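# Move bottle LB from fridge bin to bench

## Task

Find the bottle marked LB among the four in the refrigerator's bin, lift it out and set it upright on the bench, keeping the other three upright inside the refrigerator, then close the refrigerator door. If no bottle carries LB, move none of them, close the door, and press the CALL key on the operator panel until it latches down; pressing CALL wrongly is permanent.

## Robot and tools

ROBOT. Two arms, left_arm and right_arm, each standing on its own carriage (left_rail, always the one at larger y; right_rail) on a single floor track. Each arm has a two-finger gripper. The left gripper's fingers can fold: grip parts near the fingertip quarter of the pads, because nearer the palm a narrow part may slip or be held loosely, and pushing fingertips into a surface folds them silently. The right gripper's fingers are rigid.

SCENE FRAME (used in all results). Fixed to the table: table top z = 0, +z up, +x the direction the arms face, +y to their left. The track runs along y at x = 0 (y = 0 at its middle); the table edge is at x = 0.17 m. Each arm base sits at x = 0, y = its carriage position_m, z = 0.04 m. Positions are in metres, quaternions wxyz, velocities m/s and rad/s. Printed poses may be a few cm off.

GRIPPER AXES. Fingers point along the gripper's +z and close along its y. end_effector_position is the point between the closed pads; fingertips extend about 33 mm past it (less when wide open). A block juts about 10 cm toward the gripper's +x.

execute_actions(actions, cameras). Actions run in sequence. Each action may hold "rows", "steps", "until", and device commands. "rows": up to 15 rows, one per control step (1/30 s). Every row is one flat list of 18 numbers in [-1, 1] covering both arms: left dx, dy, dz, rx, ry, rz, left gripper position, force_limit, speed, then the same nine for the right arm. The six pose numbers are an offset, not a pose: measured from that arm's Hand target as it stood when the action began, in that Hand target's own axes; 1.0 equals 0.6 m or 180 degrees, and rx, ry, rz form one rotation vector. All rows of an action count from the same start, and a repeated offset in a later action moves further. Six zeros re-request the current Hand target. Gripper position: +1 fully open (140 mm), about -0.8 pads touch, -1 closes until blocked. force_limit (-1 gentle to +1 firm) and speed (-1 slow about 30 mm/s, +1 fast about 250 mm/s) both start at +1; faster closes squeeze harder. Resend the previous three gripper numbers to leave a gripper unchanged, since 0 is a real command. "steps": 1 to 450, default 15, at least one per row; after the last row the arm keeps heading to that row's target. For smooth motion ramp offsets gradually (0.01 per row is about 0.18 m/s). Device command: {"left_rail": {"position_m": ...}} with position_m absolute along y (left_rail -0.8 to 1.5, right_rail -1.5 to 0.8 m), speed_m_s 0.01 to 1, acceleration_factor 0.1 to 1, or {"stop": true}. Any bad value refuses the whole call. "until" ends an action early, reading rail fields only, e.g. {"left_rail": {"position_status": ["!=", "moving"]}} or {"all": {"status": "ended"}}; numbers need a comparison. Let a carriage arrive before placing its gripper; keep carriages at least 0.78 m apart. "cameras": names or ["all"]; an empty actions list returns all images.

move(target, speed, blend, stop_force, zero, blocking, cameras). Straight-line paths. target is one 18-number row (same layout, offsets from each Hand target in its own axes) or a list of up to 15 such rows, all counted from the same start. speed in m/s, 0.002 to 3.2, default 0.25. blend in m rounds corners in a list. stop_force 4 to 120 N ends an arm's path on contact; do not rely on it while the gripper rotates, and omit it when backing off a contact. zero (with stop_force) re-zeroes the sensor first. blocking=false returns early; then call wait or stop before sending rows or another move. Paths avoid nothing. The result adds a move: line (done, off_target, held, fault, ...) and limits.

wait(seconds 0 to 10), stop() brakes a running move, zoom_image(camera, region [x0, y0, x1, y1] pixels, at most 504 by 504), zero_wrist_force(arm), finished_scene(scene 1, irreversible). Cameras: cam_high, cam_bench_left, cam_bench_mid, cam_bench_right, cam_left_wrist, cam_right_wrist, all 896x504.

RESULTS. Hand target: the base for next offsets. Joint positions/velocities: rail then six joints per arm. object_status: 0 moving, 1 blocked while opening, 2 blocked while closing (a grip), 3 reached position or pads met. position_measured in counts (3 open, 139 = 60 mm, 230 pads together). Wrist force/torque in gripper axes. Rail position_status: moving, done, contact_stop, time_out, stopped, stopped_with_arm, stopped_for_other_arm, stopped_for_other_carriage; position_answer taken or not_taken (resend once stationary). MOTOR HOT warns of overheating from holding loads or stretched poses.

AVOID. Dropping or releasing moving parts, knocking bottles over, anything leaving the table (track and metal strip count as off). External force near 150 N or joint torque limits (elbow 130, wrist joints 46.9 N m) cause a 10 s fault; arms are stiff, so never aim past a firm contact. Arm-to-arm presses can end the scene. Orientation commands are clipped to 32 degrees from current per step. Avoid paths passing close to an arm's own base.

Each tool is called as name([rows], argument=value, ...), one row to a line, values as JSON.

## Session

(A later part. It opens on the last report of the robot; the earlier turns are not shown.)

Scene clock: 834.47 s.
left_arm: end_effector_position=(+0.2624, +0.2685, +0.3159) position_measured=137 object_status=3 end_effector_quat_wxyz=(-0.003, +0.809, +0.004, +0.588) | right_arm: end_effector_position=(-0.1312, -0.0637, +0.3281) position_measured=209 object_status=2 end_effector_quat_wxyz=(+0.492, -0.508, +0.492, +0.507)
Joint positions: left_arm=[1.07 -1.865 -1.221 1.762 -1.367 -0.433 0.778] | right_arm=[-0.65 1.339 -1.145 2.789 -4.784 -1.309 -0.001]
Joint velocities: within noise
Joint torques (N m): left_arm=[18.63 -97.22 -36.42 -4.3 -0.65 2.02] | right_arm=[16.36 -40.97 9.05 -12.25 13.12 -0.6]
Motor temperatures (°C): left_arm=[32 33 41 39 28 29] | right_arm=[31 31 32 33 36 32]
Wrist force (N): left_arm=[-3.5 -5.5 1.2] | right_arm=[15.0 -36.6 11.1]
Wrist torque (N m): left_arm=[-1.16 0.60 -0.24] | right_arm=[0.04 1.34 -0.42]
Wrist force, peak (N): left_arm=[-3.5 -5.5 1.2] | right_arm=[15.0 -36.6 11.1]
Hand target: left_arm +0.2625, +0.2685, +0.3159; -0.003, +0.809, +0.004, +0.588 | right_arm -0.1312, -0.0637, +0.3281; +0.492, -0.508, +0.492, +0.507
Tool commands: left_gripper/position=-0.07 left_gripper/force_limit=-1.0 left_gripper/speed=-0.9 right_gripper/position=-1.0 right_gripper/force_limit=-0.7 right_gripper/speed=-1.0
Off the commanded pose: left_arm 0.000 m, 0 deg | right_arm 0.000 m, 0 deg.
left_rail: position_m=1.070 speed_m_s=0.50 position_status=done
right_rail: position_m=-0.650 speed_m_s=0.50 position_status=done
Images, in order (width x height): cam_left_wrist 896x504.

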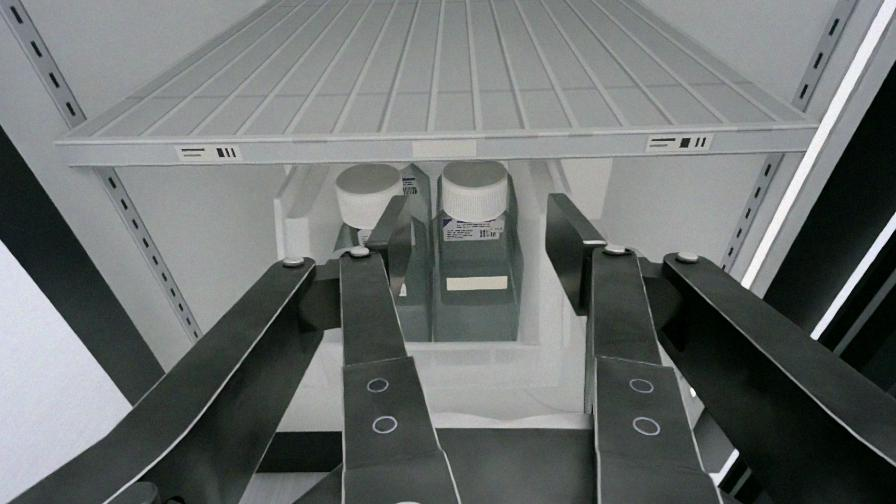

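move([
  [0,0,0.25,0,0,0,-0.07,-1,-0.9,0,0,0,0,0,0,-1,-0.7,-1],
], speed=0.07, stop_force=8, cameras=["cam_left_wrist"])

Scene clock: 841.93 s.
left_arm: end_effector_position=(+0.4051, +0.2699, +0.2696) position_measured=137 object_status=3 end_effector_quat_wxyz=(-0.003, +0.809, +0.004, +0.588) | right_arm: end_effector_position=(-0.1312, -0.0637, +0.3281) position_measured=209 object_status=2 end_effector_quat_wxyz=(+0.492, -0.508, +0.492, +0.507)
Joint positions: left_arm=[1.07 -1.688 -1.171 1.869 -1.899 -0.337 1.181] | right_arm=[-0.65 1.339 -1.145 2.789 -4.784 -1.309 -0.001]
Joint torques (N m): left_arm=[17.59 -64.92 -35.05 -6.8 5.25 1.64] | right_arm=[21.2 -38.48 10.31 -12.07 12.86 -0.69]
Wrist force (N): left_arm=[-3.9 -5.8 1.7] | right_arm=[15.3 -36.7 11.0]
Wrist torque (N m): left_arm=[-1.24 0.69 -0.23] | right_arm=[0.02 1.26 -0.42]
Wrist force, peak (N): left_arm=[-4.1 -6.0 2.4] | right_arm=[15.3 -37.2 11.1]
Hand target: left_arm +0.4051, +0.2699, +0.2696; -0.003, +0.809, +0.004, +0.588 | right_arm -0.1312, -0.0637, +0.3281; +0.492, -0.508, +0.492, +0.507
Off the commanded pose: left_arm 0.000 m, 0 deg | right_arm 0.000 m, 0 deg.
left_rail: position_m=1.070 speed_m_s=0.50 position_status=done
right_rail: position_m=-0.650 speed_m_s=0.50 position_status=done
move: done
Images, in order (width x height): cam_left_wrist 896x504.

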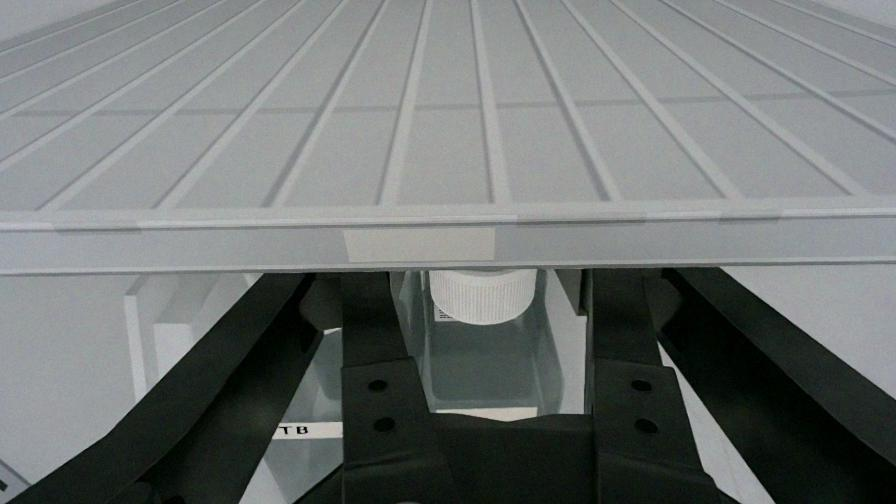

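execute_actions([
  {"rows":[[0,0,0,0,0,0,-1,0.4,-1,0,0,0,0,0,0,-1,-0.7,-1]],"steps":60},
])

move([
  [0.031,0,0.0101,0,0,0,-1,0.4,-1,0,0,0,0,0,0,-1,-0.7,-1],
], speed=0.03, cameras=["cam_left_wrist"])

Scene clock: 846.07 s.
left_arm: end_effector_position=(+0.4051, +0.2698, +0.2696) position_measured=162 object_status=2 end_effector_quat_wxyz=(-0.003, +0.809, +0.004, +0.588) | right_arm: end_effector_position=(-0.1312, -0.0637, +0.3281) position_measured=209 object_status=2 end_effector_quat_wxyz=(+0.492, -0.508, +0.492, +0.507)
Joint positions: left_arm=[1.07 -1.687 -1.171 1.869 -1.899 -0.337 1.181] | right_arm=[-0.65 1.339 -1.145 2.789 -4.784 -1.309 -0.001]
Joint torques (N m): left_arm=[20.19 -62.89 -36.43 -3.55 0.78 1.92] | right_arm=[19.61 -40.26 9.7 -12.44 12.64 -0.26]
Wrist force (N): left_arm=[-1.2 -4.0 -0.4] | right_arm=[15.4 -37.2 11.0]
Wrist torque (N m): left_arm=[-1.25 0.79 -0.28] | right_arm=[-0.04 1.35 -0.43]
Wrist force, peak (N): left_arm=[-4.3 -6.1 1.4] | right_arm=[15.6 -37.3 11.5]
Hand target: left_arm +0.4051, +0.2699, +0.2696; -0.003, +0.809, +0.004, +0.588 | right_arm -0.1312, -0.0637, +0.3281; +0.492, -0.508, +0.492, +0.507
Off the commanded pose: left_arm 0.000 m, 0 deg | right_arm 0.000 m, 0 deg.
left_rail: position_m=1.070 speed_m_s=0.50 position_status=done
right_rail: position_m=-0.650 speed_m_s=0.50 position_status=done

Scene clock: 856.67 s.
left_arm: end_effector_position=(+0.4110, +0.2714, +0.2752) position_measured=162 object_status=2 end_effector_quat_wxyz=(-0.005, +0.810, +0.003, +0.586) | right_arm: end_effector_position=(-0.1312, -0.0637, +0.3281) position_measured=209 object_status=2 end_effector_quat_wxyz=(+0.492, -0.508, +0.492, +0.507)
Joint positions: left_arm=[1.07 -1.679 -1.177 1.867 -1.909 -0.341 1.205] | right_arm=[-0.65 1.339 -1.145 2.789 -4.784 -1.309 -0.001]
Joint torques (N m): left_arm=[-0.07 -78.81 -44.99 -3.93 4.32 -0.41] | right_arm=[23.47 -41.31 9.17 -11.65 15.6 -0.28]
Wrist force (N): left_arm=[-22.7 -0.9 -1.5] | right_arm=[12.7 -37.6 11.3]
Wrist torque (N m): left_arm=[-1.13 1.91 -0.73] | right_arm=[0.04 1.30 -0.45]
Wrist force, peak (N): left_arm=[-119.6 13.2 -20.6] | right_arm=[-3.9 -47.7 13.0]
Hand target: left_arm +0.4110, +0.2714, +0.2752; -0.005, +0.810, +0.003, +0.586 (not the last commanded pose) | right_arm -0.1312, -0.0637, +0.3281; +0.492, -0.508, +0.492, +0.507
Tool commands: left_gripper/position=-1.0 left_gripper/force_limit=+0.403922 left_gripper/speed=-1.0 right_gripper/position=-1.0 right_gripper/force_limit=-0.7 right_gripper/speed=-1.0
Off the commanded pose: left_arm 0.012 m, 0 deg | right_arm 0.000 m, 0 deg.
FORCE FAULT: contact force on the left arm reached its limit, and that arm stopped for 10 seconds. The contact can be on any part of that arm, not only on its tool. That arm's remaining commands of this call were not run. That arm's target is now where it stood when the stop ended, not its last command. That arm accepts commands again.
left_rail: position_m=1.070 speed_m_s=0.50 position_status=done
right_rail: position_m=-0.650 speed_m_s=0.50 position_status=done
move: fault (left_arm)
Images, in order (width x height): cam_left_wrist 896x504.

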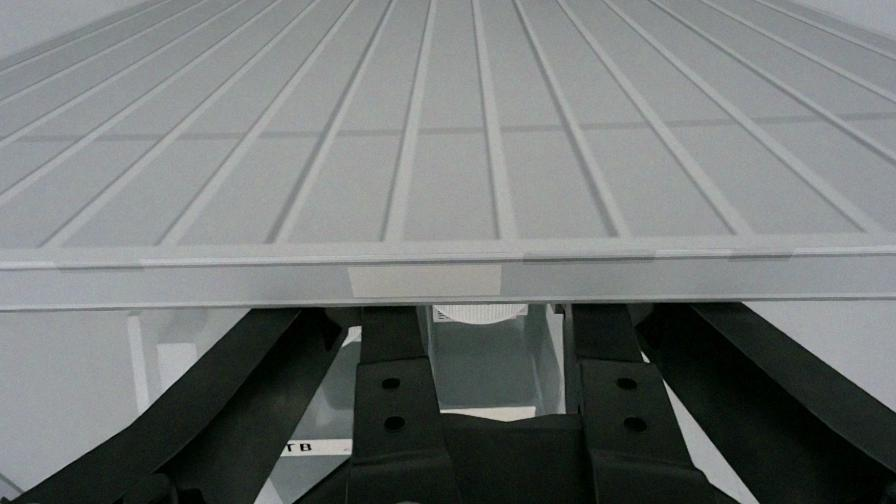

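move([
  [-0.0154,0.0025,-0.0051,0,0,0,-1,0.4,-1,0,0,0,0,0,0,-1,-0.7,-1],
], speed=0.02, cameras=["cam_left_wrist"])

Scene clock: 864.67 s.
left_arm: end_effector_position=(+0.4054, +0.2698, +0.2677) position_measured=162 object_status=2 end_effector_quat_wxyz=(-0.005, +0.810, +0.003, +0.586) | right_arm: end_effector_position=(-0.1312, -0.0637, +0.3281) position_measured=209 object_status=2 end_effector_quat_wxyz=(+0.492, -0.508, +0.492, +0.507)
Joint positions: left_arm=[1.07 -1.686 -1.169 1.867 -1.899 -0.343 1.185] | right_arm=[-0.65 1.339 -1.145 2.789 -4.784 -1.309 -0.001]
Joint torques (N m): left_arm=[-28.1 -27.34 -28.58 2.29 -13.09 -2.96] | right_arm=[26.58 -39.44 8.62 -11.43 11.8 0.21]
Wrist force (N): left_arm=[43.4 -11.5 -4.1] | right_arm=[21.0 -34.3 10.8]
Wrist torque (N m): left_arm=[-1.77 1.18 0.08] | right_arm=[-0.09 1.46 -0.42]
Wrist force, peak (N): left_arm=[43.4 -11.5 -4.1] | right_arm=[13.6 -37.9 11.6]
Hand target: left_arm +0.4052, +0.2698, +0.2673; -0.005, +0.810, +0.003, +0.586 | right_arm -0.1312, -0.0637, +0.3281; +0.492, -0.508, +0.492, +0.507
Off the commanded pose: left_arm 0.000 m, 0 deg | right_arm 0.000 m, 0 deg.
left_rail: position_m=1.070 speed_m_s=0.50 position_status=done
right_rail: position_m=-0.650 speed_m_s=0.50 position_status=done
move: done
Images, in order (width x height): cam_left_wrist 896x504.

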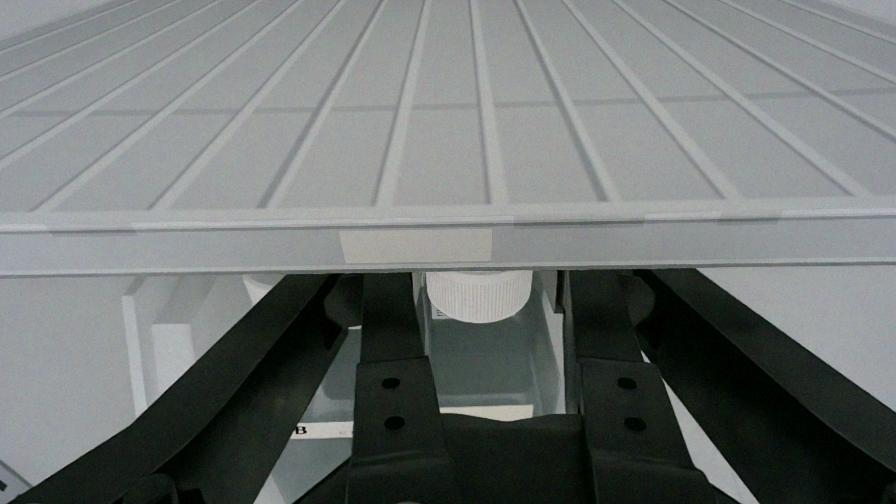

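move([
  [-0.0008,0,-0.0295,0,0.0567,0,-1,0.4,-1,0,0,0,0,0,0,-1,-0.7,-1],
  [-0.0148,0,-0.0552,0,0.1122,0,-1,0.4,-1,0,0,0,0,0,0,-1,-0.7,-1],
], speed=0.05, blend=0.004, stop_force=25, cameras=["cam_left_wrist"])

Scene clock: 875.77 s.
left_arm: end_effector_position=(+0.3710, +0.2694, +0.2693) position_measured=162 object_status=2 end_effector_quat_wxyz=(-0.005, +0.695, +0.002, +0.719) | right_arm: end_effector_position=(-0.1312, -0.0637, +0.3281) position_measured=209 object_status=2 end_effector_quat_wxyz=(+0.492, -0.508, +0.492, +0.507)
Joint positions: left_arm=[1.07 -1.751 -0.959 1.61 -0.477 -0.194 -0.167] | right_arm=[-0.65 1.339 -1.145 2.789 -4.784 -1.309 -0.001]
Joint torques (N m): left_arm=[-2.38 -80.55 -47.29 4.44 -3.43 -2.69] | right_arm=[25.25 -40.09 8.9 -11.33 10.26 0.36]
Wrist force (N): left_arm=[-5.1 -8.7 1.7] | right_arm=[12.3 -34.7 10.7]
Wrist torque (N m): left_arm=[-1.81 -0.09 0.09] | right_arm=[-0.06 1.30 -0.44]
Wrist force, peak (N): left_arm=[45.1 -10.7 -4.4] | right_arm=[21.4 -34.3 10.9]
Hand target: left_arm +0.3710, +0.2694, +0.2693; -0.005, +0.695, +0.002, +0.719 | right_arm -0.1312, -0.0637, +0.3281; +0.492, -0.508, +0.492, +0.507
Off the commanded pose: left_arm 0.000 m, 0 deg | right_arm 0.000 m, 0 deg.
left_rail: position_m=1.070 speed_m_s=0.50 position_status=done
right_rail: position_m=-0.650 speed_m_s=0.50 position_status=done
move: done
Images, in order (width x height): cam_left_wrist 896x504.

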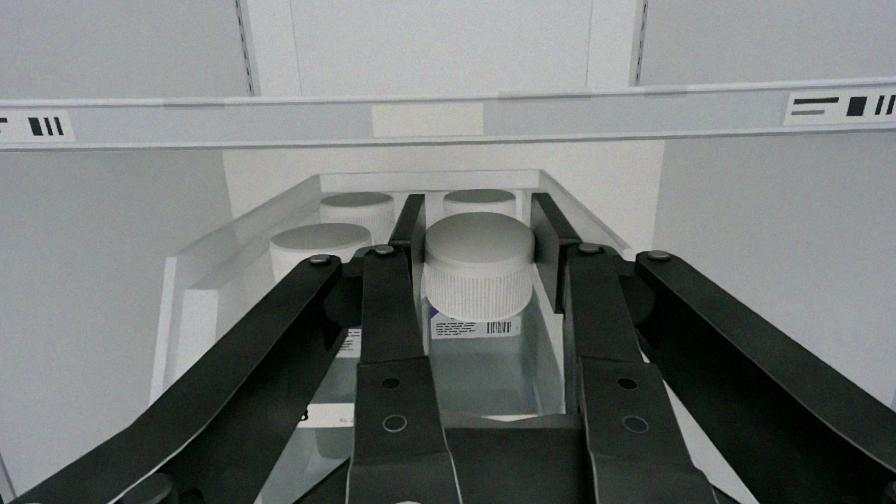

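move([
  [-0.0146,0,-0.0272,0,0.0556,0,-1,0.4,-1,0,0,0,0,0,0,-1,-0.7,-1],
  [-0.0422,0,-0.0538,0,0.1222,0,-1,0.4,-1,0,0,0,0,0,0,-1,-0.7,-1],
], speed=0.05, blend=0.004, stop_force=25, cameras=["cam_left_wrist"])

Scene clock: 882.40 s.
left_arm: end_effector_position=(+0.3550, +0.2692, +0.2600) position_measured=162 object_status=2 end_effector_quat_wxyz=(-0.006, +0.630, +0.002, +0.776) | right_arm: end_effector_position=(-0.1312, -0.0637, +0.3281) position_measured=209 object_status=2 end_effector_quat_wxyz=(+0.492, -0.508, +0.492, +0.507)
Joint positions: left_arm=[1.07 -1.762 -0.77 1.483 0.093 -0.288 -0.781] | right_arm=[-0.65 1.339 -1.145 2.789 -4.784 -1.309 -0.001]
Joint torques (N m): left_arm=[20.99 -104.48 -18.85 -1.66 3.91 2.24] | right_arm=[26.07 -40.41 9.32 -11.28 10.19 0.47]
Wrist force (N): left_arm=[19.4 -6.8 5.1] | right_arm=[15.0 -34.6 11.0]
Wrist torque (N m): left_arm=[-1.87 0.52 -0.21] | right_arm=[-0.04 1.26 -0.44]
Wrist force, peak (N): left_arm=[44.3 -4.3 7.0] | right_arm=[18.2 -35.3 10.9]
Hand target: left_arm +0.3550, +0.2692, +0.2600; -0.006, +0.630, +0.002, +0.776 (not the last commanded pose) | right_arm -0.1312, -0.0637, +0.3281; +0.492, -0.508, +0.492, +0.507
Off the commanded pose: left_arm 0.023 m, 12 deg | right_arm 0.000 m, 0 deg.
left_rail: position_m=1.070 speed_m_s=0.50 position_status=done
right_rail: position_m=-0.650 speed_m_s=0.50 position_status=done
move: contact (left_arm); path passed 0 of 2 targets
Images, in order (width x height): cam_left_wrist 896x504.

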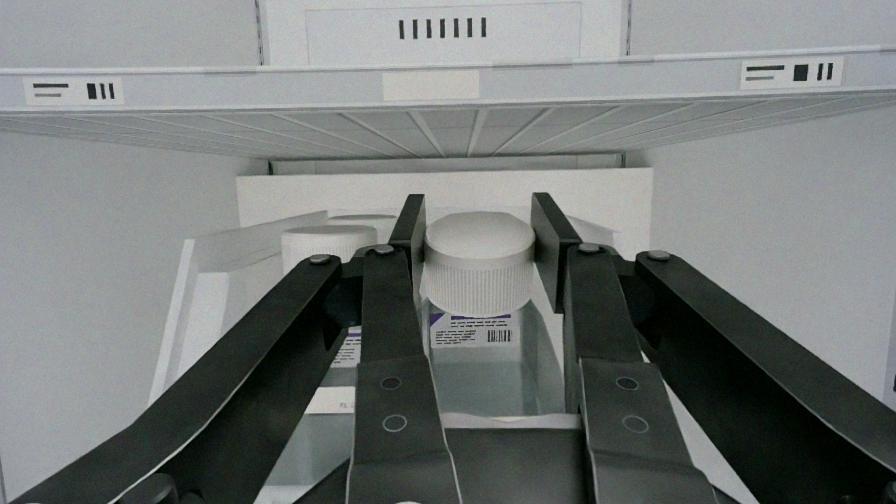

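move([
  [0.0098,0,0.0021,0,0,0,-1,0.4,-1,0,0,0,0,0,0,-1,-0.7,-1],
  [-0.0093,0,-0.0283,0,0.0672,0,-1,0.4,-1,0,0,0,0,0,0,-1,-0.7,-1],
], speed=0.05, stop_force=25, cameras=["cam_left_wrist"])

Scene clock: 890.17 s.
left_arm: end_effector_position=(+0.3396, +0.2690, +0.2511) position_measured=162 object_status=2 end_effector_quat_wxyz=(-0.006, +0.545, +0.002, +0.838) | right_arm: end_effector_position=(-0.1312, -0.0637, +0.3281) position_measured=209 object_status=2 end_effector_quat_wxyz=(+0.492, -0.508, +0.492, +0.507)
Joint positions: left_arm=[1.07 -1.754 -0.614 1.422 0.354 -0.458 -1.116] | right_arm=[-0.65 1.339 -1.145 2.789 -4.784 -1.309 -0.001]
Joint torques (N m): left_arm=[24.81 -55.18 -24.06 -0.45 8.81 -2.7] | right_arm=[26.67 -40.43 8.46 -11.3 10.08 0.8]
Wrist force (N): left_arm=[44.4 -4.0 17.3] | right_arm=[18.6 -35.4 10.9]
Wrist torque (N m): left_arm=[-2.00 1.19 -0.01] | right_arm=[-0.04 1.35 -0.43]
Wrist force, peak (N): left_arm=[45.8 -4.3 17.6] | right_arm=[18.5 -35.7 10.7]
Hand target: left_arm +0.3396, +0.2690, +0.2511; -0.006, +0.545, +0.002, +0.838 | right_arm -0.1312, -0.0637, +0.3281; +0.492, -0.508, +0.492, +0.507
Off the commanded pose: left_arm 0.000 m, 0 deg | right_arm 0.000 m, 0 deg.
left_rail: position_m=1.070 speed_m_s=0.50 position_status=done
right_rail: position_m=-0.650 speed_m_s=0.50 position_status=done
move: done
Images, in order (width x height): cam_left_wrist 896x504.

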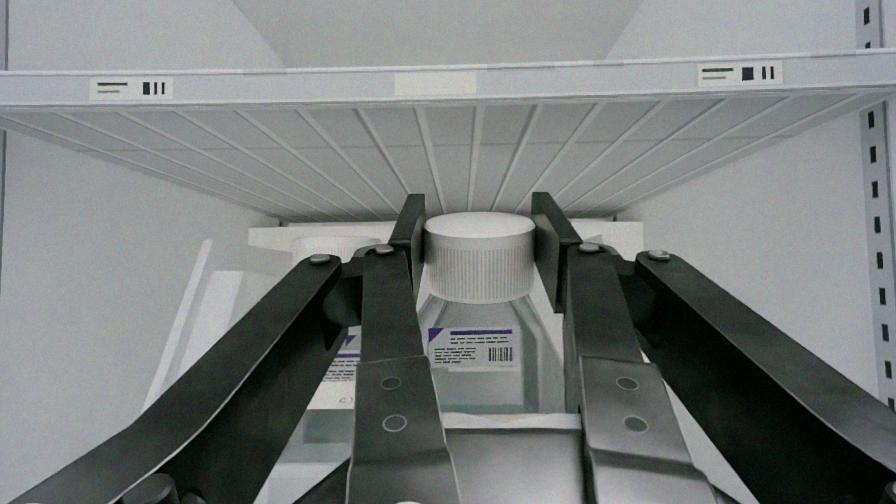

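move([
  [0.0125,0,0.013,0,0,0,-1,0.4,-1,0,0,0,0,0,0,-1,-0.7,-1],
  [-0.0007,0,0.057,0,-0.1217,0,-1,0.4,-1,0,0,0,0,0,0,-1,-0.7,-1],
], speed=0.06, stop_force=30, cameras=["cam_left_wrist"])

Scene clock: 906.33 s.
left_arm: end_effector_position=(+0.3403, +0.2691, +0.2524) position_measured=162 object_status=2 end_effector_quat_wxyz=(-0.006, +0.545, +0.002, +0.838) | right_arm: end_effector_position=(-0.1312, -0.0637, +0.3281) position_measured=209 object_status=2 end_effector_quat_wxyz=(+0.492, -0.508, +0.492, +0.507)
Joint positions: left_arm=[1.07 -1.753 -0.615 1.422 0.357 -0.458 -1.118] | right_arm=[-0.65 1.339 -1.145 2.789 -4.784 -1.309 -0.001]
Joint torques (N m): left_arm=[-13.88 -77.39 -33.22 -0.22 2.54 2.52] | right_arm=[28.6 -39.82 8.98 -10.95 10.35 0.79]
Wrist force (N): left_arm=[14.3 -7.6 7.6] | right_arm=[14.6 -34.6 10.7]
Wrist torque (N m): left_arm=[-1.94 0.40 -0.16] | right_arm=[-0.01 1.36 -0.44]
Wrist force, peak (N): left_arm=[44.8 -4.0 17.5] | right_arm=[18.4 -35.9 11.3]
Hand target: left_arm +0.3403, +0.2691, +0.2524; -0.006, +0.545, +0.002, +0.838 (not the last commanded pose) | right_arm -0.1312, -0.0637, +0.3281; +0.492, -0.508, +0.492, +0.507
Off the commanded pose: left_arm 0.033 m, 22 deg | right_arm 0.000 m, 0 deg.
left_rail: position_m=1.070 speed_m_s=0.50 position_status=done
right_rail: position_m=-0.650 speed_m_s=0.50 position_status=done
move: contact (left_arm); path passed 0 of 2 targets
Images, in order (width x height): cam_left_wrist 896x504.

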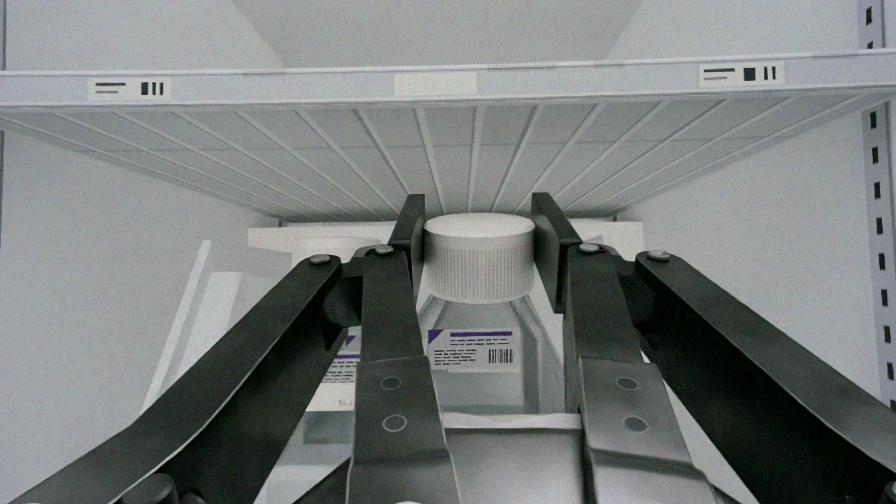

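move([
  [0.012,0,0.01,0,0,0,-1,0.4,-1,0,0,0,0,0,0,-1,-0.7,-1],
], speed=0.04)

move([
  [-0.0007,0,0.056,0,-0.1217,0,-1,0.4,-1,0,0,0,0,0,0,-1,-0.7,-1],
], speed=0.07, stop_force=30, cameras=["cam_left_wrist"])

Scene clock: 909.60 s.
left_arm: end_effector_position=(+0.3428, +0.2690, +0.2613) position_measured=162 object_status=2 end_effector_quat_wxyz=(-0.006, +0.545, +0.002, +0.838) | right_arm: end_effector_position=(-0.1312, -0.0637, +0.3281) position_measured=209 object_status=2 end_effector_quat_wxyz=(+0.492, -0.508, +0.492, +0.507)
Joint positions: left_arm=[1.07 -1.75 -0.625 1.423 0.372 -0.456 -1.125] | right_arm=[-0.65 1.339 -1.145 2.789 -4.784 -1.309 -0.001]
Joint torques (N m): left_arm=[23.31 -129.09 -24.19 8.12 -1.32 -3.42] | right_arm=[32.04 -37.3 7.75 -10.93 10.54 0.36]
Wrist force (N): left_arm=[-4.5 -8.9 1.4] | right_arm=[12.4 -34.4 11.0]
Wrist torque (N m): left_arm=[-1.80 -0.12 0.14] | right_arm=[-0.06 1.24 -0.44]
Wrist force, peak (N): left_arm=[14.8 -7.7 7.7] | right_arm=[15.0 -35.0 10.9]
Hand target: left_arm +0.3428, +0.2690, +0.2614; -0.006, +0.545, +0.002, +0.838 | right_arm -0.1312, -0.0637, +0.3281; +0.492, -0.508, +0.492, +0.507
Off the commanded pose: left_arm 0.000 m, 0 deg | right_arm 0.000 m, 0 deg.
left_rail: position_m=1.070 speed_m_s=0.50 position_status=done
right_rail: position_m=-0.650 speed_m_s=0.50 position_status=done
move: done

Scene clock: 913.53 s.
left_arm: end_effector_position=(+0.3737, +0.2694, +0.2747) position_measured=162 object_status=2 end_effector_quat_wxyz=(-0.006, +0.695, +0.003, +0.719) | right_arm: end_effector_position=(-0.1312, -0.0637, +0.3281) position_measured=209 object_status=2 end_effector_quat_wxyz=(+0.492, -0.508, +0.492, +0.507)
Joint positions: left_arm=[1.07 -1.747 -0.961 1.603 -0.456 -0.192 -0.178] | right_arm=[-0.65 1.339 -1.145 2.789 -4.784 -1.309 -0.001]
Joint torques (N m): left_arm=[8.46 -111.13 -31.98 -0.48 -3.55 2.26] | right_arm=[27.98 -40.31 8.17 -10.81 10.21 0.67]
Wrist force (N): left_arm=[-3.4 -7.6 3.0] | right_arm=[13.0 -33.7 10.9]
Wrist torque (N m): left_arm=[-1.69 0.57 -0.25] | right_arm=[0.01 1.20 -0.44]
Wrist force, peak (N): left_arm=[-4.9 -9.4 1.2] | right_arm=[12.6 -34.5 10.8]
Hand target: left_arm +0.3737, +0.2694, +0.2747; -0.006, +0.695, +0.003, +0.719 | right_arm -0.1312, -0.0637, +0.3281; +0.492, -0.508, +0.492, +0.507
Off the commanded pose: left_arm 0.000 m, 0 deg | right_arm 0.000 m, 0 deg.
left_rail: position_m=1.070 speed_m_s=0.50 position_status=done
right_rail: position_m=-0.650 speed_m_s=0.50 position_status=done
move: done
Images, in order (width x height): cam_left_wrist 896x504.

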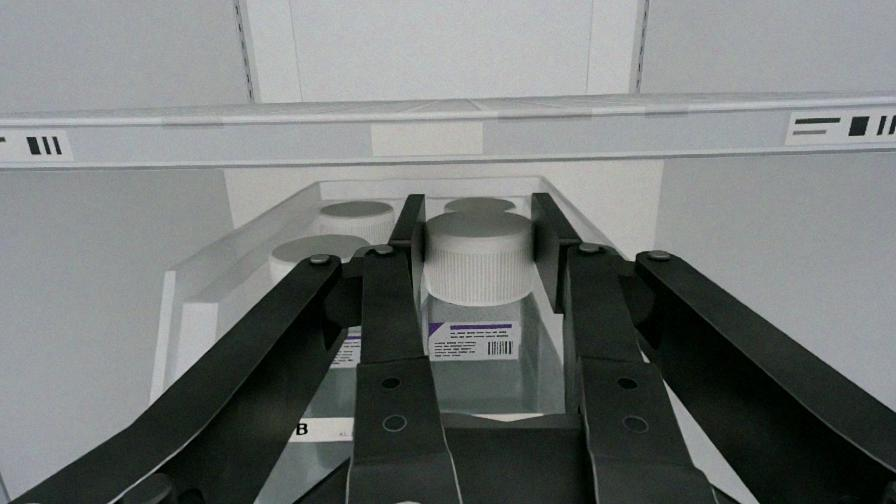

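move([
  [0,0,0.015,0,0,0,-1,0.4,-1,0,0,0,0,0,0,-1,-0.7,-1],
  [-0.042,0,0.015,0,0,0,-1,0.4,-1,0,0,0,0,0,0,-1,-0.7,-1],
], speed=0.02, stop_force=7)

execute_actions([
  {"rows":[[0,0,0,0,0,0,-0.07,-1,-0.9,0,0,0,0,0,0,-1,-0.7,-1]],"steps":50},
], cameras=["cam_left_wrist"])

Scene clock: 920.10 s.
left_arm: end_effector_position=(+0.3833, +0.2696, +0.2594) position_measured=162 object_status=2 end_effector_quat_wxyz=(-0.006, +0.694, +0.003, +0.719) | right_arm: end_effector_position=(-0.1312, -0.0637, +0.3281) position_measured=209 object_status=2 end_effector_quat_wxyz=(+0.492, -0.508, +0.492, +0.507)
Joint positions: left_arm=[1.07 -1.735 -0.943 1.606 -0.464 -0.18 -0.191] | right_arm=[-0.65 1.339 -1.145 2.789 -4.784 -1.309 -0.001]
Joint torques (N m): left_arm=[-20.72 -110.46 -41.78 3.9 -0.67 1.14] | right_arm=[29.27 -36.9 8.7 -11.08 10.17 0.94]
Wrist force (N): left_arm=[2.7 -8.9 4.0] | right_arm=[13.3 -34.8 10.9]
Wrist torque (N m): left_arm=[-1.83 0.64 0.13] | right_arm=[-0.12 1.24 -0.43]
Wrist force, peak (N): left_arm=[26.0 -9.7 8.3] | right_arm=[14.0 -34.6 10.9]
Hand target: left_arm +0.3833, +0.2696, +0.2594; -0.006, +0.694, +0.003, +0.719 (not the last commanded pose) | right_arm -0.1312, -0.0637, +0.3281; +0.492, -0.508, +0.492, +0.507
Off the commanded pose: left_arm 0.010 m, 0 deg | right_arm 0.000 m, 0 deg.
left_rail: position_m=1.070 speed_m_s=0.50 position_status=done
right_rail: position_m=-0.650 speed_m_s=0.50 position_status=done
move: contact (left_arm); path passed 1 of 2 targets

Scene clock: 921.97 s.
left_arm: end_effector_position=(+0.3833, +0.2696, +0.2594) position_measured=137 object_status=3 end_effector_quat_wxyz=(-0.006, +0.694, +0.003, +0.719) | right_arm: end_effector_position=(-0.1312, -0.0637, +0.3281) position_measured=209 object_status=2 end_effector_quat_wxyz=(+0.492, -0.508, +0.492, +0.507)
Joint positions: left_arm=[1.07 -1.735 -0.943 1.606 -0.464 -0.18 -0.191] | right_arm=[-0.65 1.339 -1.145 2.789 -4.784 -1.309 -0.001]
Joint torques (N m): left_arm=[-19.06 -104.71 -42.54 4.02 -1.47 1.5] | right_arm=[26.99 -40.51 8.61 -11.23 10.65 0.94]
Wrist force (N): left_arm=[-2.4 -8.5 2.0] | right_arm=[12.8 -34.7 10.8]
Wrist torque (N m): left_arm=[-1.76 0.43 0.09] | right_arm=[-0.05 1.22 -0.44]
Wrist force, peak (N): left_arm=[2.7 -8.8 4.2] | right_arm=[12.7 -35.1 10.8]
Hand target: left_arm +0.3833, +0.2696, +0.2594; -0.006, +0.694, +0.003, +0.719 | right_arm -0.1312, -0.0637, +0.3281; +0.492, -0.508, +0.492, +0.507
Off the commanded pose: left_arm 0.000 m, 0 deg | right_arm 0.000 m, 0 deg.
left_rail: position_m=1.070 speed_m_s=0.50 position_status=done
right_rail: position_m=-0.650 speed_m_s=0.50 position_status=done
Images, in order (width x height): cam_left_wrist 896x504.

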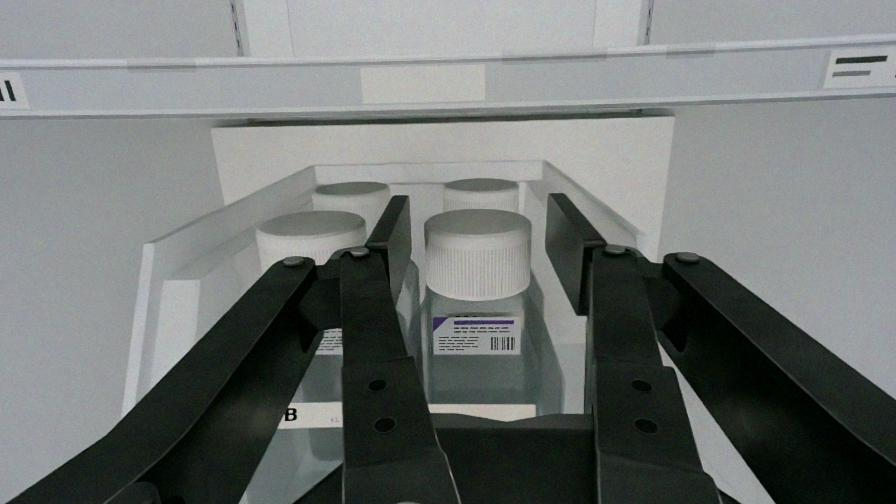

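move([
  [0,0,0.013,0,0,0,-0.07,-1,-0.9,0,0,0,0,0,0,-1,-0.7,-1],
], speed=0.04, stop_force=6)

execute_actions([
  {"rows":[[0,0,0,0,0,0,-1,0.2,-1,0,0,0,0,0,0,-1,-0.7,-1]],"steps":55},
])

move([
  [0.01,0,0,0,0,0,-1,0.2,-1,0,0,0,0,0,0,-1,-0.7,-1],
  [0.01,0,-0.042,0,0,0,-1,0.2,-1,0,0,0,0,0,0,-1,-0.7,-1],
], speed=0.03, stop_force=12, cameras=["cam_left_wrist"])

Scene clock: 933.63 s.
left_arm: end_effector_position=(+0.3911, +0.2697, +0.2597) position_measured=137 object_status=3 end_effector_quat_wxyz=(-0.006, +0.694, +0.003, +0.719) | right_arm: end_effector_position=(-0.1312, -0.0637, +0.3281) position_measured=209 object_status=2 end_effector_quat_wxyz=(+0.492, -0.508, +0.492, +0.507)
Joint positions: left_arm=[1.07 -1.726 -0.941 1.602 -0.451 -0.171 -0.203] | right_arm=[-0.65 1.339 -1.145 2.789 -4.784 -1.309 -0.001]
Joint torques (N m): left_arm=[19.8 -76.05 -45.73 4.57 1.93 -3.42] | right_arm=[28.75 -38.88 6.94 -10.8 10.56 1.02]
Wrist force (N): left_arm=[-2.5 -8.6 2.0] | right_arm=[12.7 -34.7 10.9]
Wrist torque (N m): left_arm=[-1.80 0.45 0.10] | right_arm=[-0.05 1.22 -0.44]
Wrist force, peak (N): left_arm=[-2.5 -8.9 1.9] | right_arm=[13.0 -35.0 10.8]
Hand target: left_arm +0.3911, +0.2697, +0.2597; -0.006, +0.694, +0.003, +0.719 | right_arm -0.1312, -0.0637, +0.3281; +0.492, -0.508, +0.492, +0.507
Off the commanded pose: left_arm 0.000 m, 0 deg | right_arm 0.000 m, 0 deg.
left_rail: position_m=1.070 speed_m_s=0.50 position_status=done
right_rail: position_m=-0.650 speed_m_s=0.50 position_status=done
move: done

Scene clock: 935.67 s.
left_arm: end_effector_position=(+0.3911, +0.2697, +0.2597) position_measured=161 object_status=2 end_effector_quat_wxyz=(-0.006, +0.694, +0.003, +0.719) | right_arm: end_effector_position=(-0.1312, -0.0637, +0.3281) position_measured=209 object_status=2 end_effector_quat_wxyz=(+0.492, -0.508, +0.492, +0.507)
Joint positions: left_arm=[1.07 -1.726 -0.941 1.602 -0.451 -0.171 -0.203] | right_arm=[-0.65 1.339 -1.145 2.789 -4.784 -1.309 -0.001]
Joint torques (N m): left_arm=[18.39 -76.48 -44.75 2.93 1.82 -3.17] | right_arm=[30.84 -39.51 5.63 -10.94 10.51 1.61]
Wrist force (N): left_arm=[-0.6 -9.1 1.1] | right_arm=[12.8 -35.1 10.7]
Wrist torque (N m): left_arm=[-1.66 0.45 0.09] | right_arm=[-0.09 1.26 -0.44]
Wrist force, peak (N): left_arm=[-0.7 -9.8 1.0] | right_arm=[13.0 -35.4 10.8]
Hand target: left_arm +0.3911, +0.2697, +0.2597; -0.006, +0.694, +0.003, +0.719 | right_arm -0.1312, -0.0637, +0.3281; +0.492, -0.508, +0.492, +0.507
Off the commanded pose: left_arm 0.000 m, 0 deg | right_arm 0.000 m, 0 deg.
left_rail: position_m=1.070 speed_m_s=0.50 position_status=done
right_rail: position_m=-0.650 speed_m_s=0.50 position_status=done

Scene clock: 937.70 s.
left_arm: end_effector_position=(+0.3657, +0.2693, +0.2648) position_measured=161 object_status=2 end_effector_quat_wxyz=(-0.006, +0.694, +0.003, +0.719) | right_arm: end_effector_position=(-0.1312, -0.0637, +0.3281) position_measured=209 object_status=2 end_effector_quat_wxyz=(+0.492, -0.508, +0.492, +0.507)
Joint positions: left_arm=[1.07 -1.757 -0.953 1.61 -0.48 -0.202 -0.17] | right_arm=[-0.65 1.339 -1.145 2.789 -4.784 -1.309 -0.001]
Joint torques (N m): left_arm=[-19.88 -110.87 -31.71 -1.01 -3.41 2.13] | right_arm=[28.6 -38.31 7.24 -11.13 10.55 0.47]
Wrist force (N): left_arm=[-3.9 -8.2 3.3] | right_arm=[12.6 -34.5 10.7]
Wrist torque (N m): left_arm=[-1.67 0.57 -0.31] | right_arm=[-0.07 1.22 -0.44]
Wrist force, peak (N): left_arm=[-7.0 -8.5 2.0] | right_arm=[13.0 -35.0 11.0]
Hand target: left_arm +0.3657, +0.2693, +0.2648; -0.006, +0.694, +0.003, +0.719 | right_arm -0.1312, -0.0637, +0.3281; +0.492, -0.508, +0.492, +0.507
Off the commanded pose: left_arm 0.000 m, 0 deg | right_arm 0.000 m, 0 deg.
left_rail: position_m=1.070 speed_m_s=0.50 position_status=done
right_rail: position_m=-0.650 speed_m_s=0.50 position_status=done
move: done
Images, in order (width x height): cam_left_wrist 896x504.

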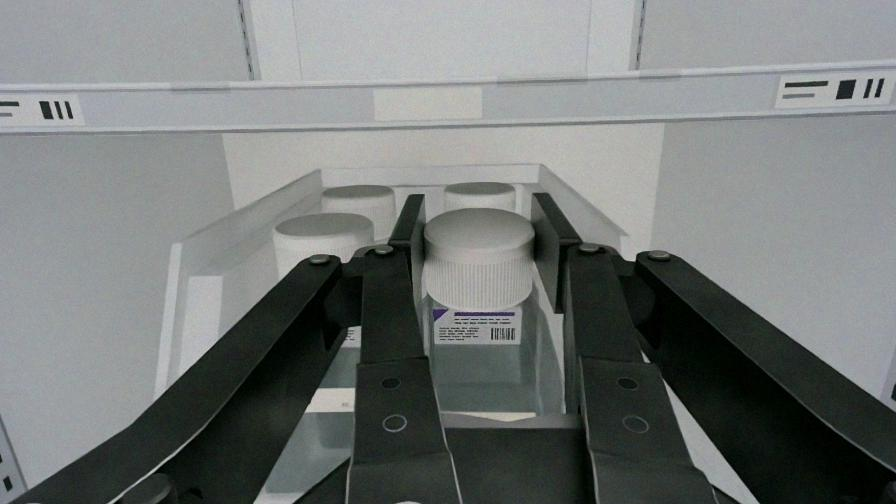

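move([
  [-0.02,0,0,0,0,0,-1,0.2,-1,0,0,0,0,0,0,-1,-0.7,-1],
], speed=0.02, stop_force=7)

execute_actions([
  {"rows":[[0,0,0,0,0,0,-0.07,-1,-0.9,0,0,0,0,0,0,-1,-0.7,-1]],"steps":50},
], cameras=["cam_left_wrist"])

Scene clock: 946.77 s.
left_arm: end_effector_position=(+0.3657, +0.2693, +0.2627) position_measured=161 object_status=2 end_effector_quat_wxyz=(-0.006, +0.694, +0.003, +0.719) | right_arm: end_effector_position=(-0.1312, -0.0637, +0.3281) position_measured=209 object_status=2 end_effector_quat_wxyz=(+0.492, -0.508, +0.492, +0.507)
Joint positions: left_arm=[1.07 -1.757 -0.951 1.611 -0.483 -0.202 -0.17] | right_arm=[-0.65 1.339 -1.145 2.789 -4.784 -1.309 -0.001]
Joint torques (N m): left_arm=[-5.3 -107.78 -42.5 2.73 0.01 1.6] | right_arm=[30.2 -39.05 5.84 -10.58 10.39 1.69]
Wrist force (N): left_arm=[2.7 -8.5 4.0] | right_arm=[13.0 -34.6 10.9]
Wrist torque (N m): left_arm=[-1.66 0.61 -0.35] | right_arm=[-0.09 1.30 -0.43]
Wrist force, peak (N): left_arm=[21.5 -9.8 5.7] | right_arm=[14.9 -34.6 10.9]
Hand target: left_arm +0.3657, +0.2693, +0.2627; -0.006, +0.694, +0.003, +0.719 (not the last commanded pose) | right_arm -0.1312, -0.0637, +0.3281; +0.492, -0.508, +0.492, +0.507
Off the commanded pose: left_arm 0.010 m, 0 deg | right_arm 0.000 m, 0 deg.
left_rail: position_m=1.070 speed_m_s=0.50 position_status=done
right_rail: position_m=-0.650 speed_m_s=0.50 position_status=done
move: contact (left_arm)

Scene clock: 948.63 s.
left_arm: end_effector_position=(+0.3657, +0.2693, +0.2627) position_measured=137 object_status=3 end_effector_quat_wxyz=(-0.006, +0.694, +0.003, +0.719) | right_arm: end_effector_position=(-0.1312, -0.0637, +0.3281) position_measured=209 object_status=2 end_effector_quat_wxyz=(+0.492, -0.508, +0.492, +0.507)
Joint positions: left_arm=[1.07 -1.757 -0.951 1.611 -0.483 -0.202 -0.17] | right_arm=[-0.65 1.339 -1.145 2.789 -4.784 -1.309 -0.001]
Joint torques (N m): left_arm=[-5.16 -105.13 -43.88 2.93 -0.24 1.7] | right_arm=[29.36 -39.47 6.58 -10.97 10.83 1.19]
Wrist force (N): left_arm=[-1.1 -8.3 2.3] | right_arm=[12.9 -35.2 11.1]
Wrist torque (N m): left_arm=[-1.73 0.13 -0.25] | right_arm=[-0.04 1.26 -0.44]
Wrist force, peak (N): left_arm=[2.8 -8.7 3.8] | right_arm=[12.9 -35.8 11.1]
Hand target: left_arm +0.3657, +0.2693, +0.2627; -0.006, +0.694, +0.003, +0.719 | right_arm -0.1312, -0.0637, +0.3281; +0.492, -0.508, +0.492, +0.507
Off the commanded pose: left_arm 0.000 m, 0 deg | right_arm 0.000 m, 0 deg.
left_rail: position_m=1.070 speed_m_s=0.50 position_status=done
right_rail: position_m=-0.650 speed_m_s=0.50 position_status=done
Images, in order (width x height): cam_left_wrist 896x504.

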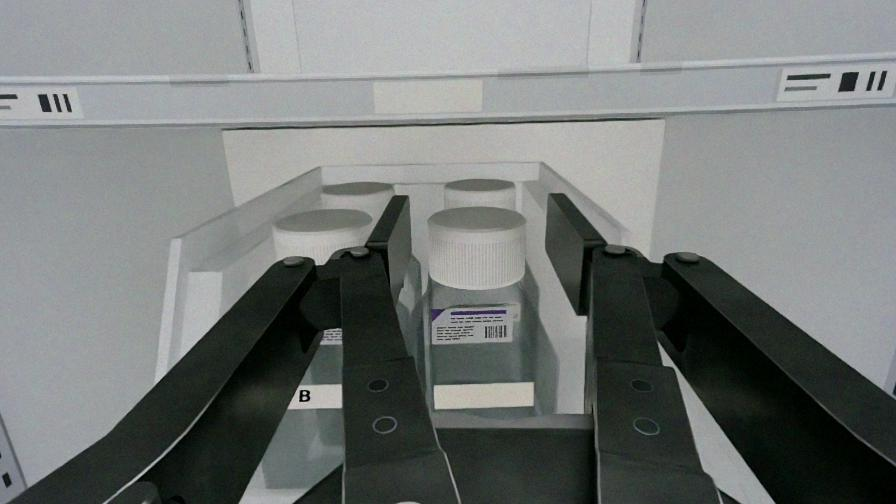

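move([
  [0,0,0.072,0,0,0,-0.07,-1,-0.9,0,0,0,0,0,0,-1,-0.7,-1],
], speed=0.05, stop_force=7, cameras=["cam_left_wrist"])

execute_actions([
  {"rows":[[0,0,0,0,0,0,-1,0.3,-1,0,0,0,0,0,0,-1,-0.7,-1]],"steps":55},
], cameras=["cam_left_wrist"])

Scene clock: 954.90 s.
left_arm: end_effector_position=(+0.4088, +0.2699, +0.2642) position_measured=137 object_status=3 end_effector_quat_wxyz=(-0.006, +0.694, +0.003, +0.719) | right_arm: end_effector_position=(-0.1312, -0.0637, +0.3281) position_measured=209 object_status=2 end_effector_quat_wxyz=(+0.492, -0.508, +0.492, +0.507)
Joint positions: left_arm=[1.07 -1.703 -0.938 1.589 -0.41 -0.149 -0.234] | right_arm=[-0.65 1.339 -1.145 2.789 -4.784 -1.309 -0.001]
Joint torques (N m): left_arm=[19.27 -79.04 -45.76 4.11 1.61 -3.05] | right_arm=[32.4 -39.91 7.23 -10.94 10.52 1.28]
Wrist force (N): left_arm=[-0.9 -9.0 2.2] | right_arm=[12.9 -35.1 11.1]
Wrist torque (N m): left_arm=[-1.86 0.10 0.10] | right_arm=[-0.03 1.25 -0.43]
Wrist force, peak (N): left_arm=[-0.8 -9.1 3.1] | right_arm=[12.9 -35.7 11.1]
Hand target: left_arm +0.4088, +0.2699, +0.2642; -0.006, +0.694, +0.003, +0.719 | right_arm -0.1312, -0.0637, +0.3281; +0.492, -0.508, +0.492, +0.507
Off the commanded pose: left_arm 0.000 m, 0 deg | right_arm 0.000 m, 0 deg.
left_rail: position_m=1.070 speed_m_s=0.50 position_status=done
right_rail: position_m=-0.650 speed_m_s=0.50 position_status=done
move: done
Images, in order (width x height): cam_left_wrist 896x504.

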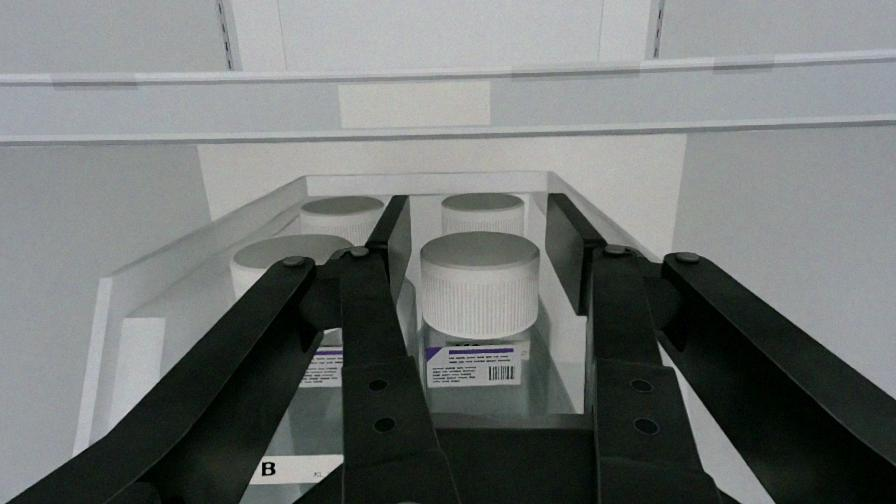

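Scene clock: 957.93 s.
left_arm: end_effector_position=(+0.4089, +0.2699, +0.2642) position_measured=255 object_status=0 end_effector_quat_wxyz=(-0.006, +0.694, +0.003, +0.719) | right_arm: end_effector_position=(-0.1312, -0.0637, +0.3281) position_measured=209 object_status=2 end_effector_quat_wxyz=(+0.492, -0.508, +0.492, +0.507)
Joint positions: left_arm=[1.07 -1.703 -0.938 1.589 -0.41 -0.149 -0.234] | right_arm=[-0.65 1.339 -1.145 2.789 -4.784 -1.309 -0.001]
Joint torques (N m): left_arm=[-13.72 -83.57 -39.77 -0.28 -2.51 -1.49] | right_arm=[30.75 -38.81 7.23 -10.76 10.57 1.2]
Wrist force (N): left_arm=[-2.2 -7.9 2.8] | right_arm=[12.4 -35.3 10.9]
Wrist torque (N m): left_arm=[-1.67 0.46 0.10] | right_arm=[-0.02 1.29 -0.43]
Wrist force, peak (N): left_arm=[18.2 -8.9 7.6] | right_arm=[14.4 -35.1 10.8]
Hand target: left_arm +0.4088, +0.2699, +0.2642; -0.006, +0.694, +0.003, +0.719 | right_arm -0.1312, -0.0637, +0.3281; +0.492, -0.508, +0.492, +0.507
Off the commanded pose: left_arm 0.000 m, 0 deg | right_arm 0.000 m, 0 deg.
left_rail: position_m=1.070 speed_m_s=0.50 position_status=done
right_rail: position_m=-0.650 speed_m_s=0.50 position_status=done
Images, in order (width x height): cam_left_wrist 896x504.

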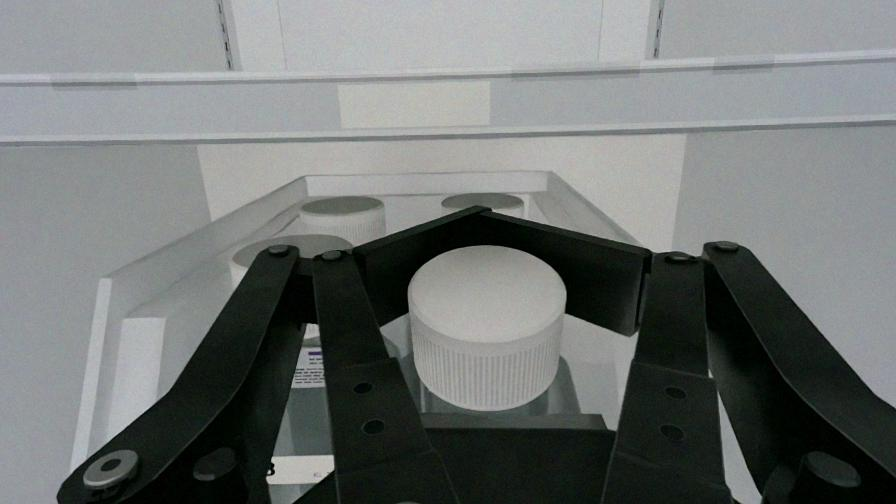

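execute_actions([
  {"rows":[[0,0,0,0,0,0,-0.07,-1,-0.9,0,0,0,0,0,0,-1,-0.7,-1]],"steps":75},
], cameras=["cam_left_wrist"])

Scene clock: 964.43 s.
left_arm: end_effector_position=(+0.4088, +0.2699, +0.2642) position_measured=137 object_status=3 end_effector_quat_wxyz=(-0.006, +0.694, +0.003, +0.719) | right_arm: end_effector_position=(-0.1312, -0.0637, +0.3281) position_measured=209 object_status=2 end_effector_quat_wxyz=(+0.492, -0.508, +0.492, +0.507)
Joint positions: left_arm=[1.07 -1.703 -0.938 1.589 -0.41 -0.149 -0.234] | right_arm=[-0.65 1.339 -1.145 2.789 -4.784 -1.309 -0.001]
Joint torques (N m): left_arm=[-12.07 -107.35 -44.47 0.33 -0.59 0.98] | right_arm=[29.63 -38.4 5.41 -10.85 10.35 1.64]
Wrist force (N): left_arm=[-2.6 -8.4 2.0] | right_arm=[13.0 -35.6 11.0]
Wrist torque (N m): left_arm=[-1.73 0.47 0.10] | right_arm=[0.02 1.27 -0.43]
Wrist force, peak (N): left_arm=[-3.7 -8.7 2.6] | right_arm=[13.4 -36.3 11.0]
Hand target: left_arm +0.4088, +0.2699, +0.2642; -0.006, +0.694, +0.003, +0.719 | right_arm -0.1312, -0.0637, +0.3281; +0.492, -0.508, +0.492, +0.507
Off the commanded pose: left_arm 0.000 m, 0 deg | right_arm 0.000 m, 0 deg.
left_rail: position_m=1.070 speed_m_s=0.50 position_status=done
right_rail: position_m=-0.650 speed_m_s=0.50 position_status=done
Images, in order (width x height): cam_left_wrist 896x504.

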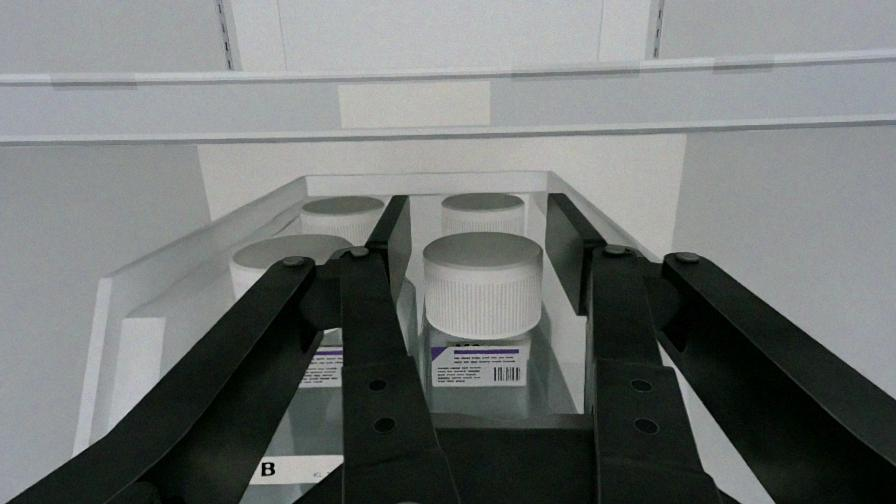

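move([
  [0,0,-0.012,0,0,0,-0.07,-1,-0.9,0,0,0,0,0,0,-1,-0.7,-1],
], speed=0.04)

execute_actions([
  {"rows":[[0,0,0,0,0,0,-1,-0.1,-1,0,0,0,0,0,0,-1,-0.7,-1]],"steps":55},
])

move([
  [0.026,0,0,0,0,0,-1,-0.1,-1,0,0,0,0,0,0,-1,-0.7,-1],
], speed=0.03, stop_force=12, cameras=["cam_left_wrist"])

Scene clock: 970.53 s.
left_arm: end_effector_position=(+0.4017, +0.2698, +0.2640) position_measured=137 object_status=3 end_effector_quat_wxyz=(-0.006, +0.694, +0.003, +0.720) | right_arm: end_effector_position=(-0.1312, -0.0637, +0.3281) position_measured=209 object_status=2 end_effector_quat_wxyz=(+0.492, -0.508, +0.492, +0.507)
Joint positions: left_arm=[1.07 -1.712 -0.941 1.594 -0.425 -0.158 -0.221] | right_arm=[-0.65 1.339 -1.145 2.789 -4.784 -1.309 -0.001]
Joint torques (N m): left_arm=[-20.15 -111.05 -31.62 -0.91 -3.21 2.21] | right_arm=[32.11 -38.16 6.33 -11.12 10.47 1.66]
Wrist force (N): left_arm=[-2.4 -8.1 2.3] | right_arm=[13.0 -35.5 10.8]
Wrist torque (N m): left_arm=[-1.66 0.43 -0.24] | right_arm=[0.03 1.27 -0.43]
Wrist force, peak (N): left_arm=[-2.6 -8.7 2.4] | right_arm=[13.2 -36.0 11.3]
Hand target: left_arm +0.4016, +0.2698, +0.2640; -0.006, +0.694, +0.003, +0.719 | right_arm -0.1312, -0.0637, +0.3281; +0.492, -0.508, +0.492, +0.507
Off the commanded pose: left_arm 0.000 m, 0 deg | right_arm 0.000 m, 0 deg.
left_rail: position_m=1.070 speed_m_s=0.50 position_status=done
right_rail: position_m=-0.650 speed_m_s=0.50 position_status=done
move: done

Scene clock: 972.57 s.
left_arm: end_effector_position=(+0.4016, +0.2698, +0.2640) position_measured=159 object_status=2 end_effector_quat_wxyz=(-0.006, +0.694, +0.003, +0.719) | right_arm: end_effector_position=(-0.1312, -0.0637, +0.3281) position_measured=209 object_status=2 end_effector_quat_wxyz=(+0.492, -0.508, +0.492, +0.507)
Joint positions: left_arm=[1.07 -1.712 -0.941 1.594 -0.426 -0.158 -0.22] | right_arm=[-0.65 1.339 -1.145 2.789 -4.784 -1.309 -0.001]
Joint torques (N m): left_arm=[-15.79 -110.13 -30.16 -0.98 -2.88 2.22] | right_arm=[27.07 -40.44 6.94 -11.16 10.49 1.72]
Wrist force (N): left_arm=[-1.7 -7.2 1.6] | right_arm=[13.3 -35.8 11.1]
Wrist torque (N m): left_arm=[-1.74 0.40 -0.29] | right_arm=[-0.02 1.22 -0.44]
Wrist force, peak (N): left_arm=[-2.6 -8.5 2.3] | right_arm=[13.1 -36.2 11.3]
Hand target: left_arm +0.4016, +0.2698, +0.2640; -0.006, +0.694, +0.003, +0.719 | right_arm -0.1312, -0.0637, +0.3281; +0.492, -0.508, +0.492, +0.507
Off the commanded pose: left_arm 0.000 m, 0 deg | right_arm 0.000 m, 0 deg.
left_rail: position_m=1.070 speed_m_s=0.50 position_status=done
right_rail: position_m=-0.650 speed_m_s=0.50 position_status=done

Scene clock: 974.07 s.
left_arm: end_effector_position=(+0.4011, +0.2697, +0.2795) position_measured=159 object_status=2 end_effector_quat_wxyz=(-0.006, +0.694, +0.003, +0.719) | right_arm: end_effector_position=(-0.1312, -0.0637, +0.3281) position_measured=209 object_status=2 end_effector_quat_wxyz=(+0.492, -0.508, +0.492, +0.507)
Joint positions: left_arm=[1.07 -1.713 -0.957 1.587 -0.405 -0.158 -0.219] | right_arm=[-0.65 1.339 -1.145 2.789 -4.784 -1.309 -0.001]
Joint torques (N m): left_arm=[-19.87 -112.33 -47.25 4.51 -3.83 -3.2] | right_arm=[30.27 -40.15 6.18 -11.04 10.43 1.37]
Wrist force (N): left_arm=[-6.3 -8.4 2.1] | right_arm=[12.7 -36.2 11.0]
Wrist torque (N m): left_arm=[-1.75 0.39 0.10] | right_arm=[-0.11 1.22 -0.43]
Wrist force, peak (N): left_arm=[-6.8 -8.8 2.2] | right_arm=[12.7 -36.2 11.0]
Hand target: left_arm +0.4011, +0.2697, +0.2795; -0.006, +0.694, +0.003, +0.719 | right_arm -0.1312, -0.0637, +0.3281; +0.492, -0.508, +0.492, +0.507
Off the commanded pose: left_arm 0.000 m, 0 deg | right_arm 0.000 m, 0 deg.
left_rail: position_m=1.070 speed_m_s=0.50 position_status=done
right_rail: position_m=-0.650 speed_m_s=0.50 position_status=done
move: done
Images, in order (width x height): cam_left_wrist 896x504.

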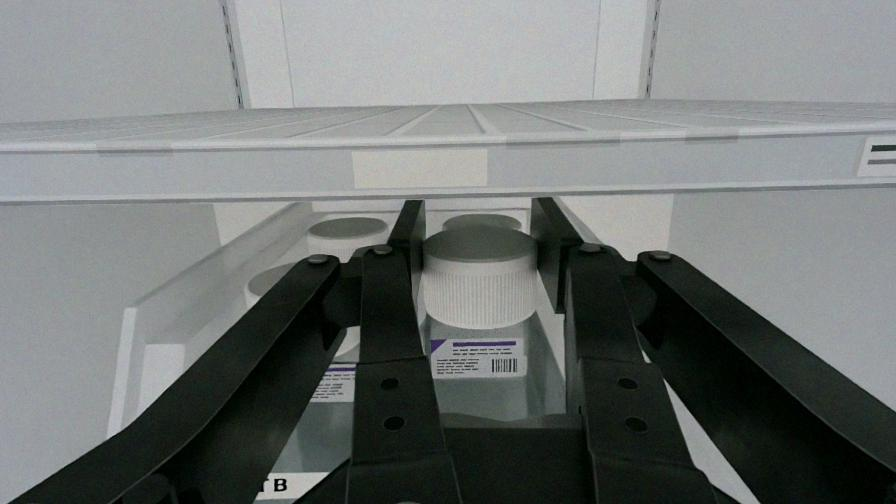

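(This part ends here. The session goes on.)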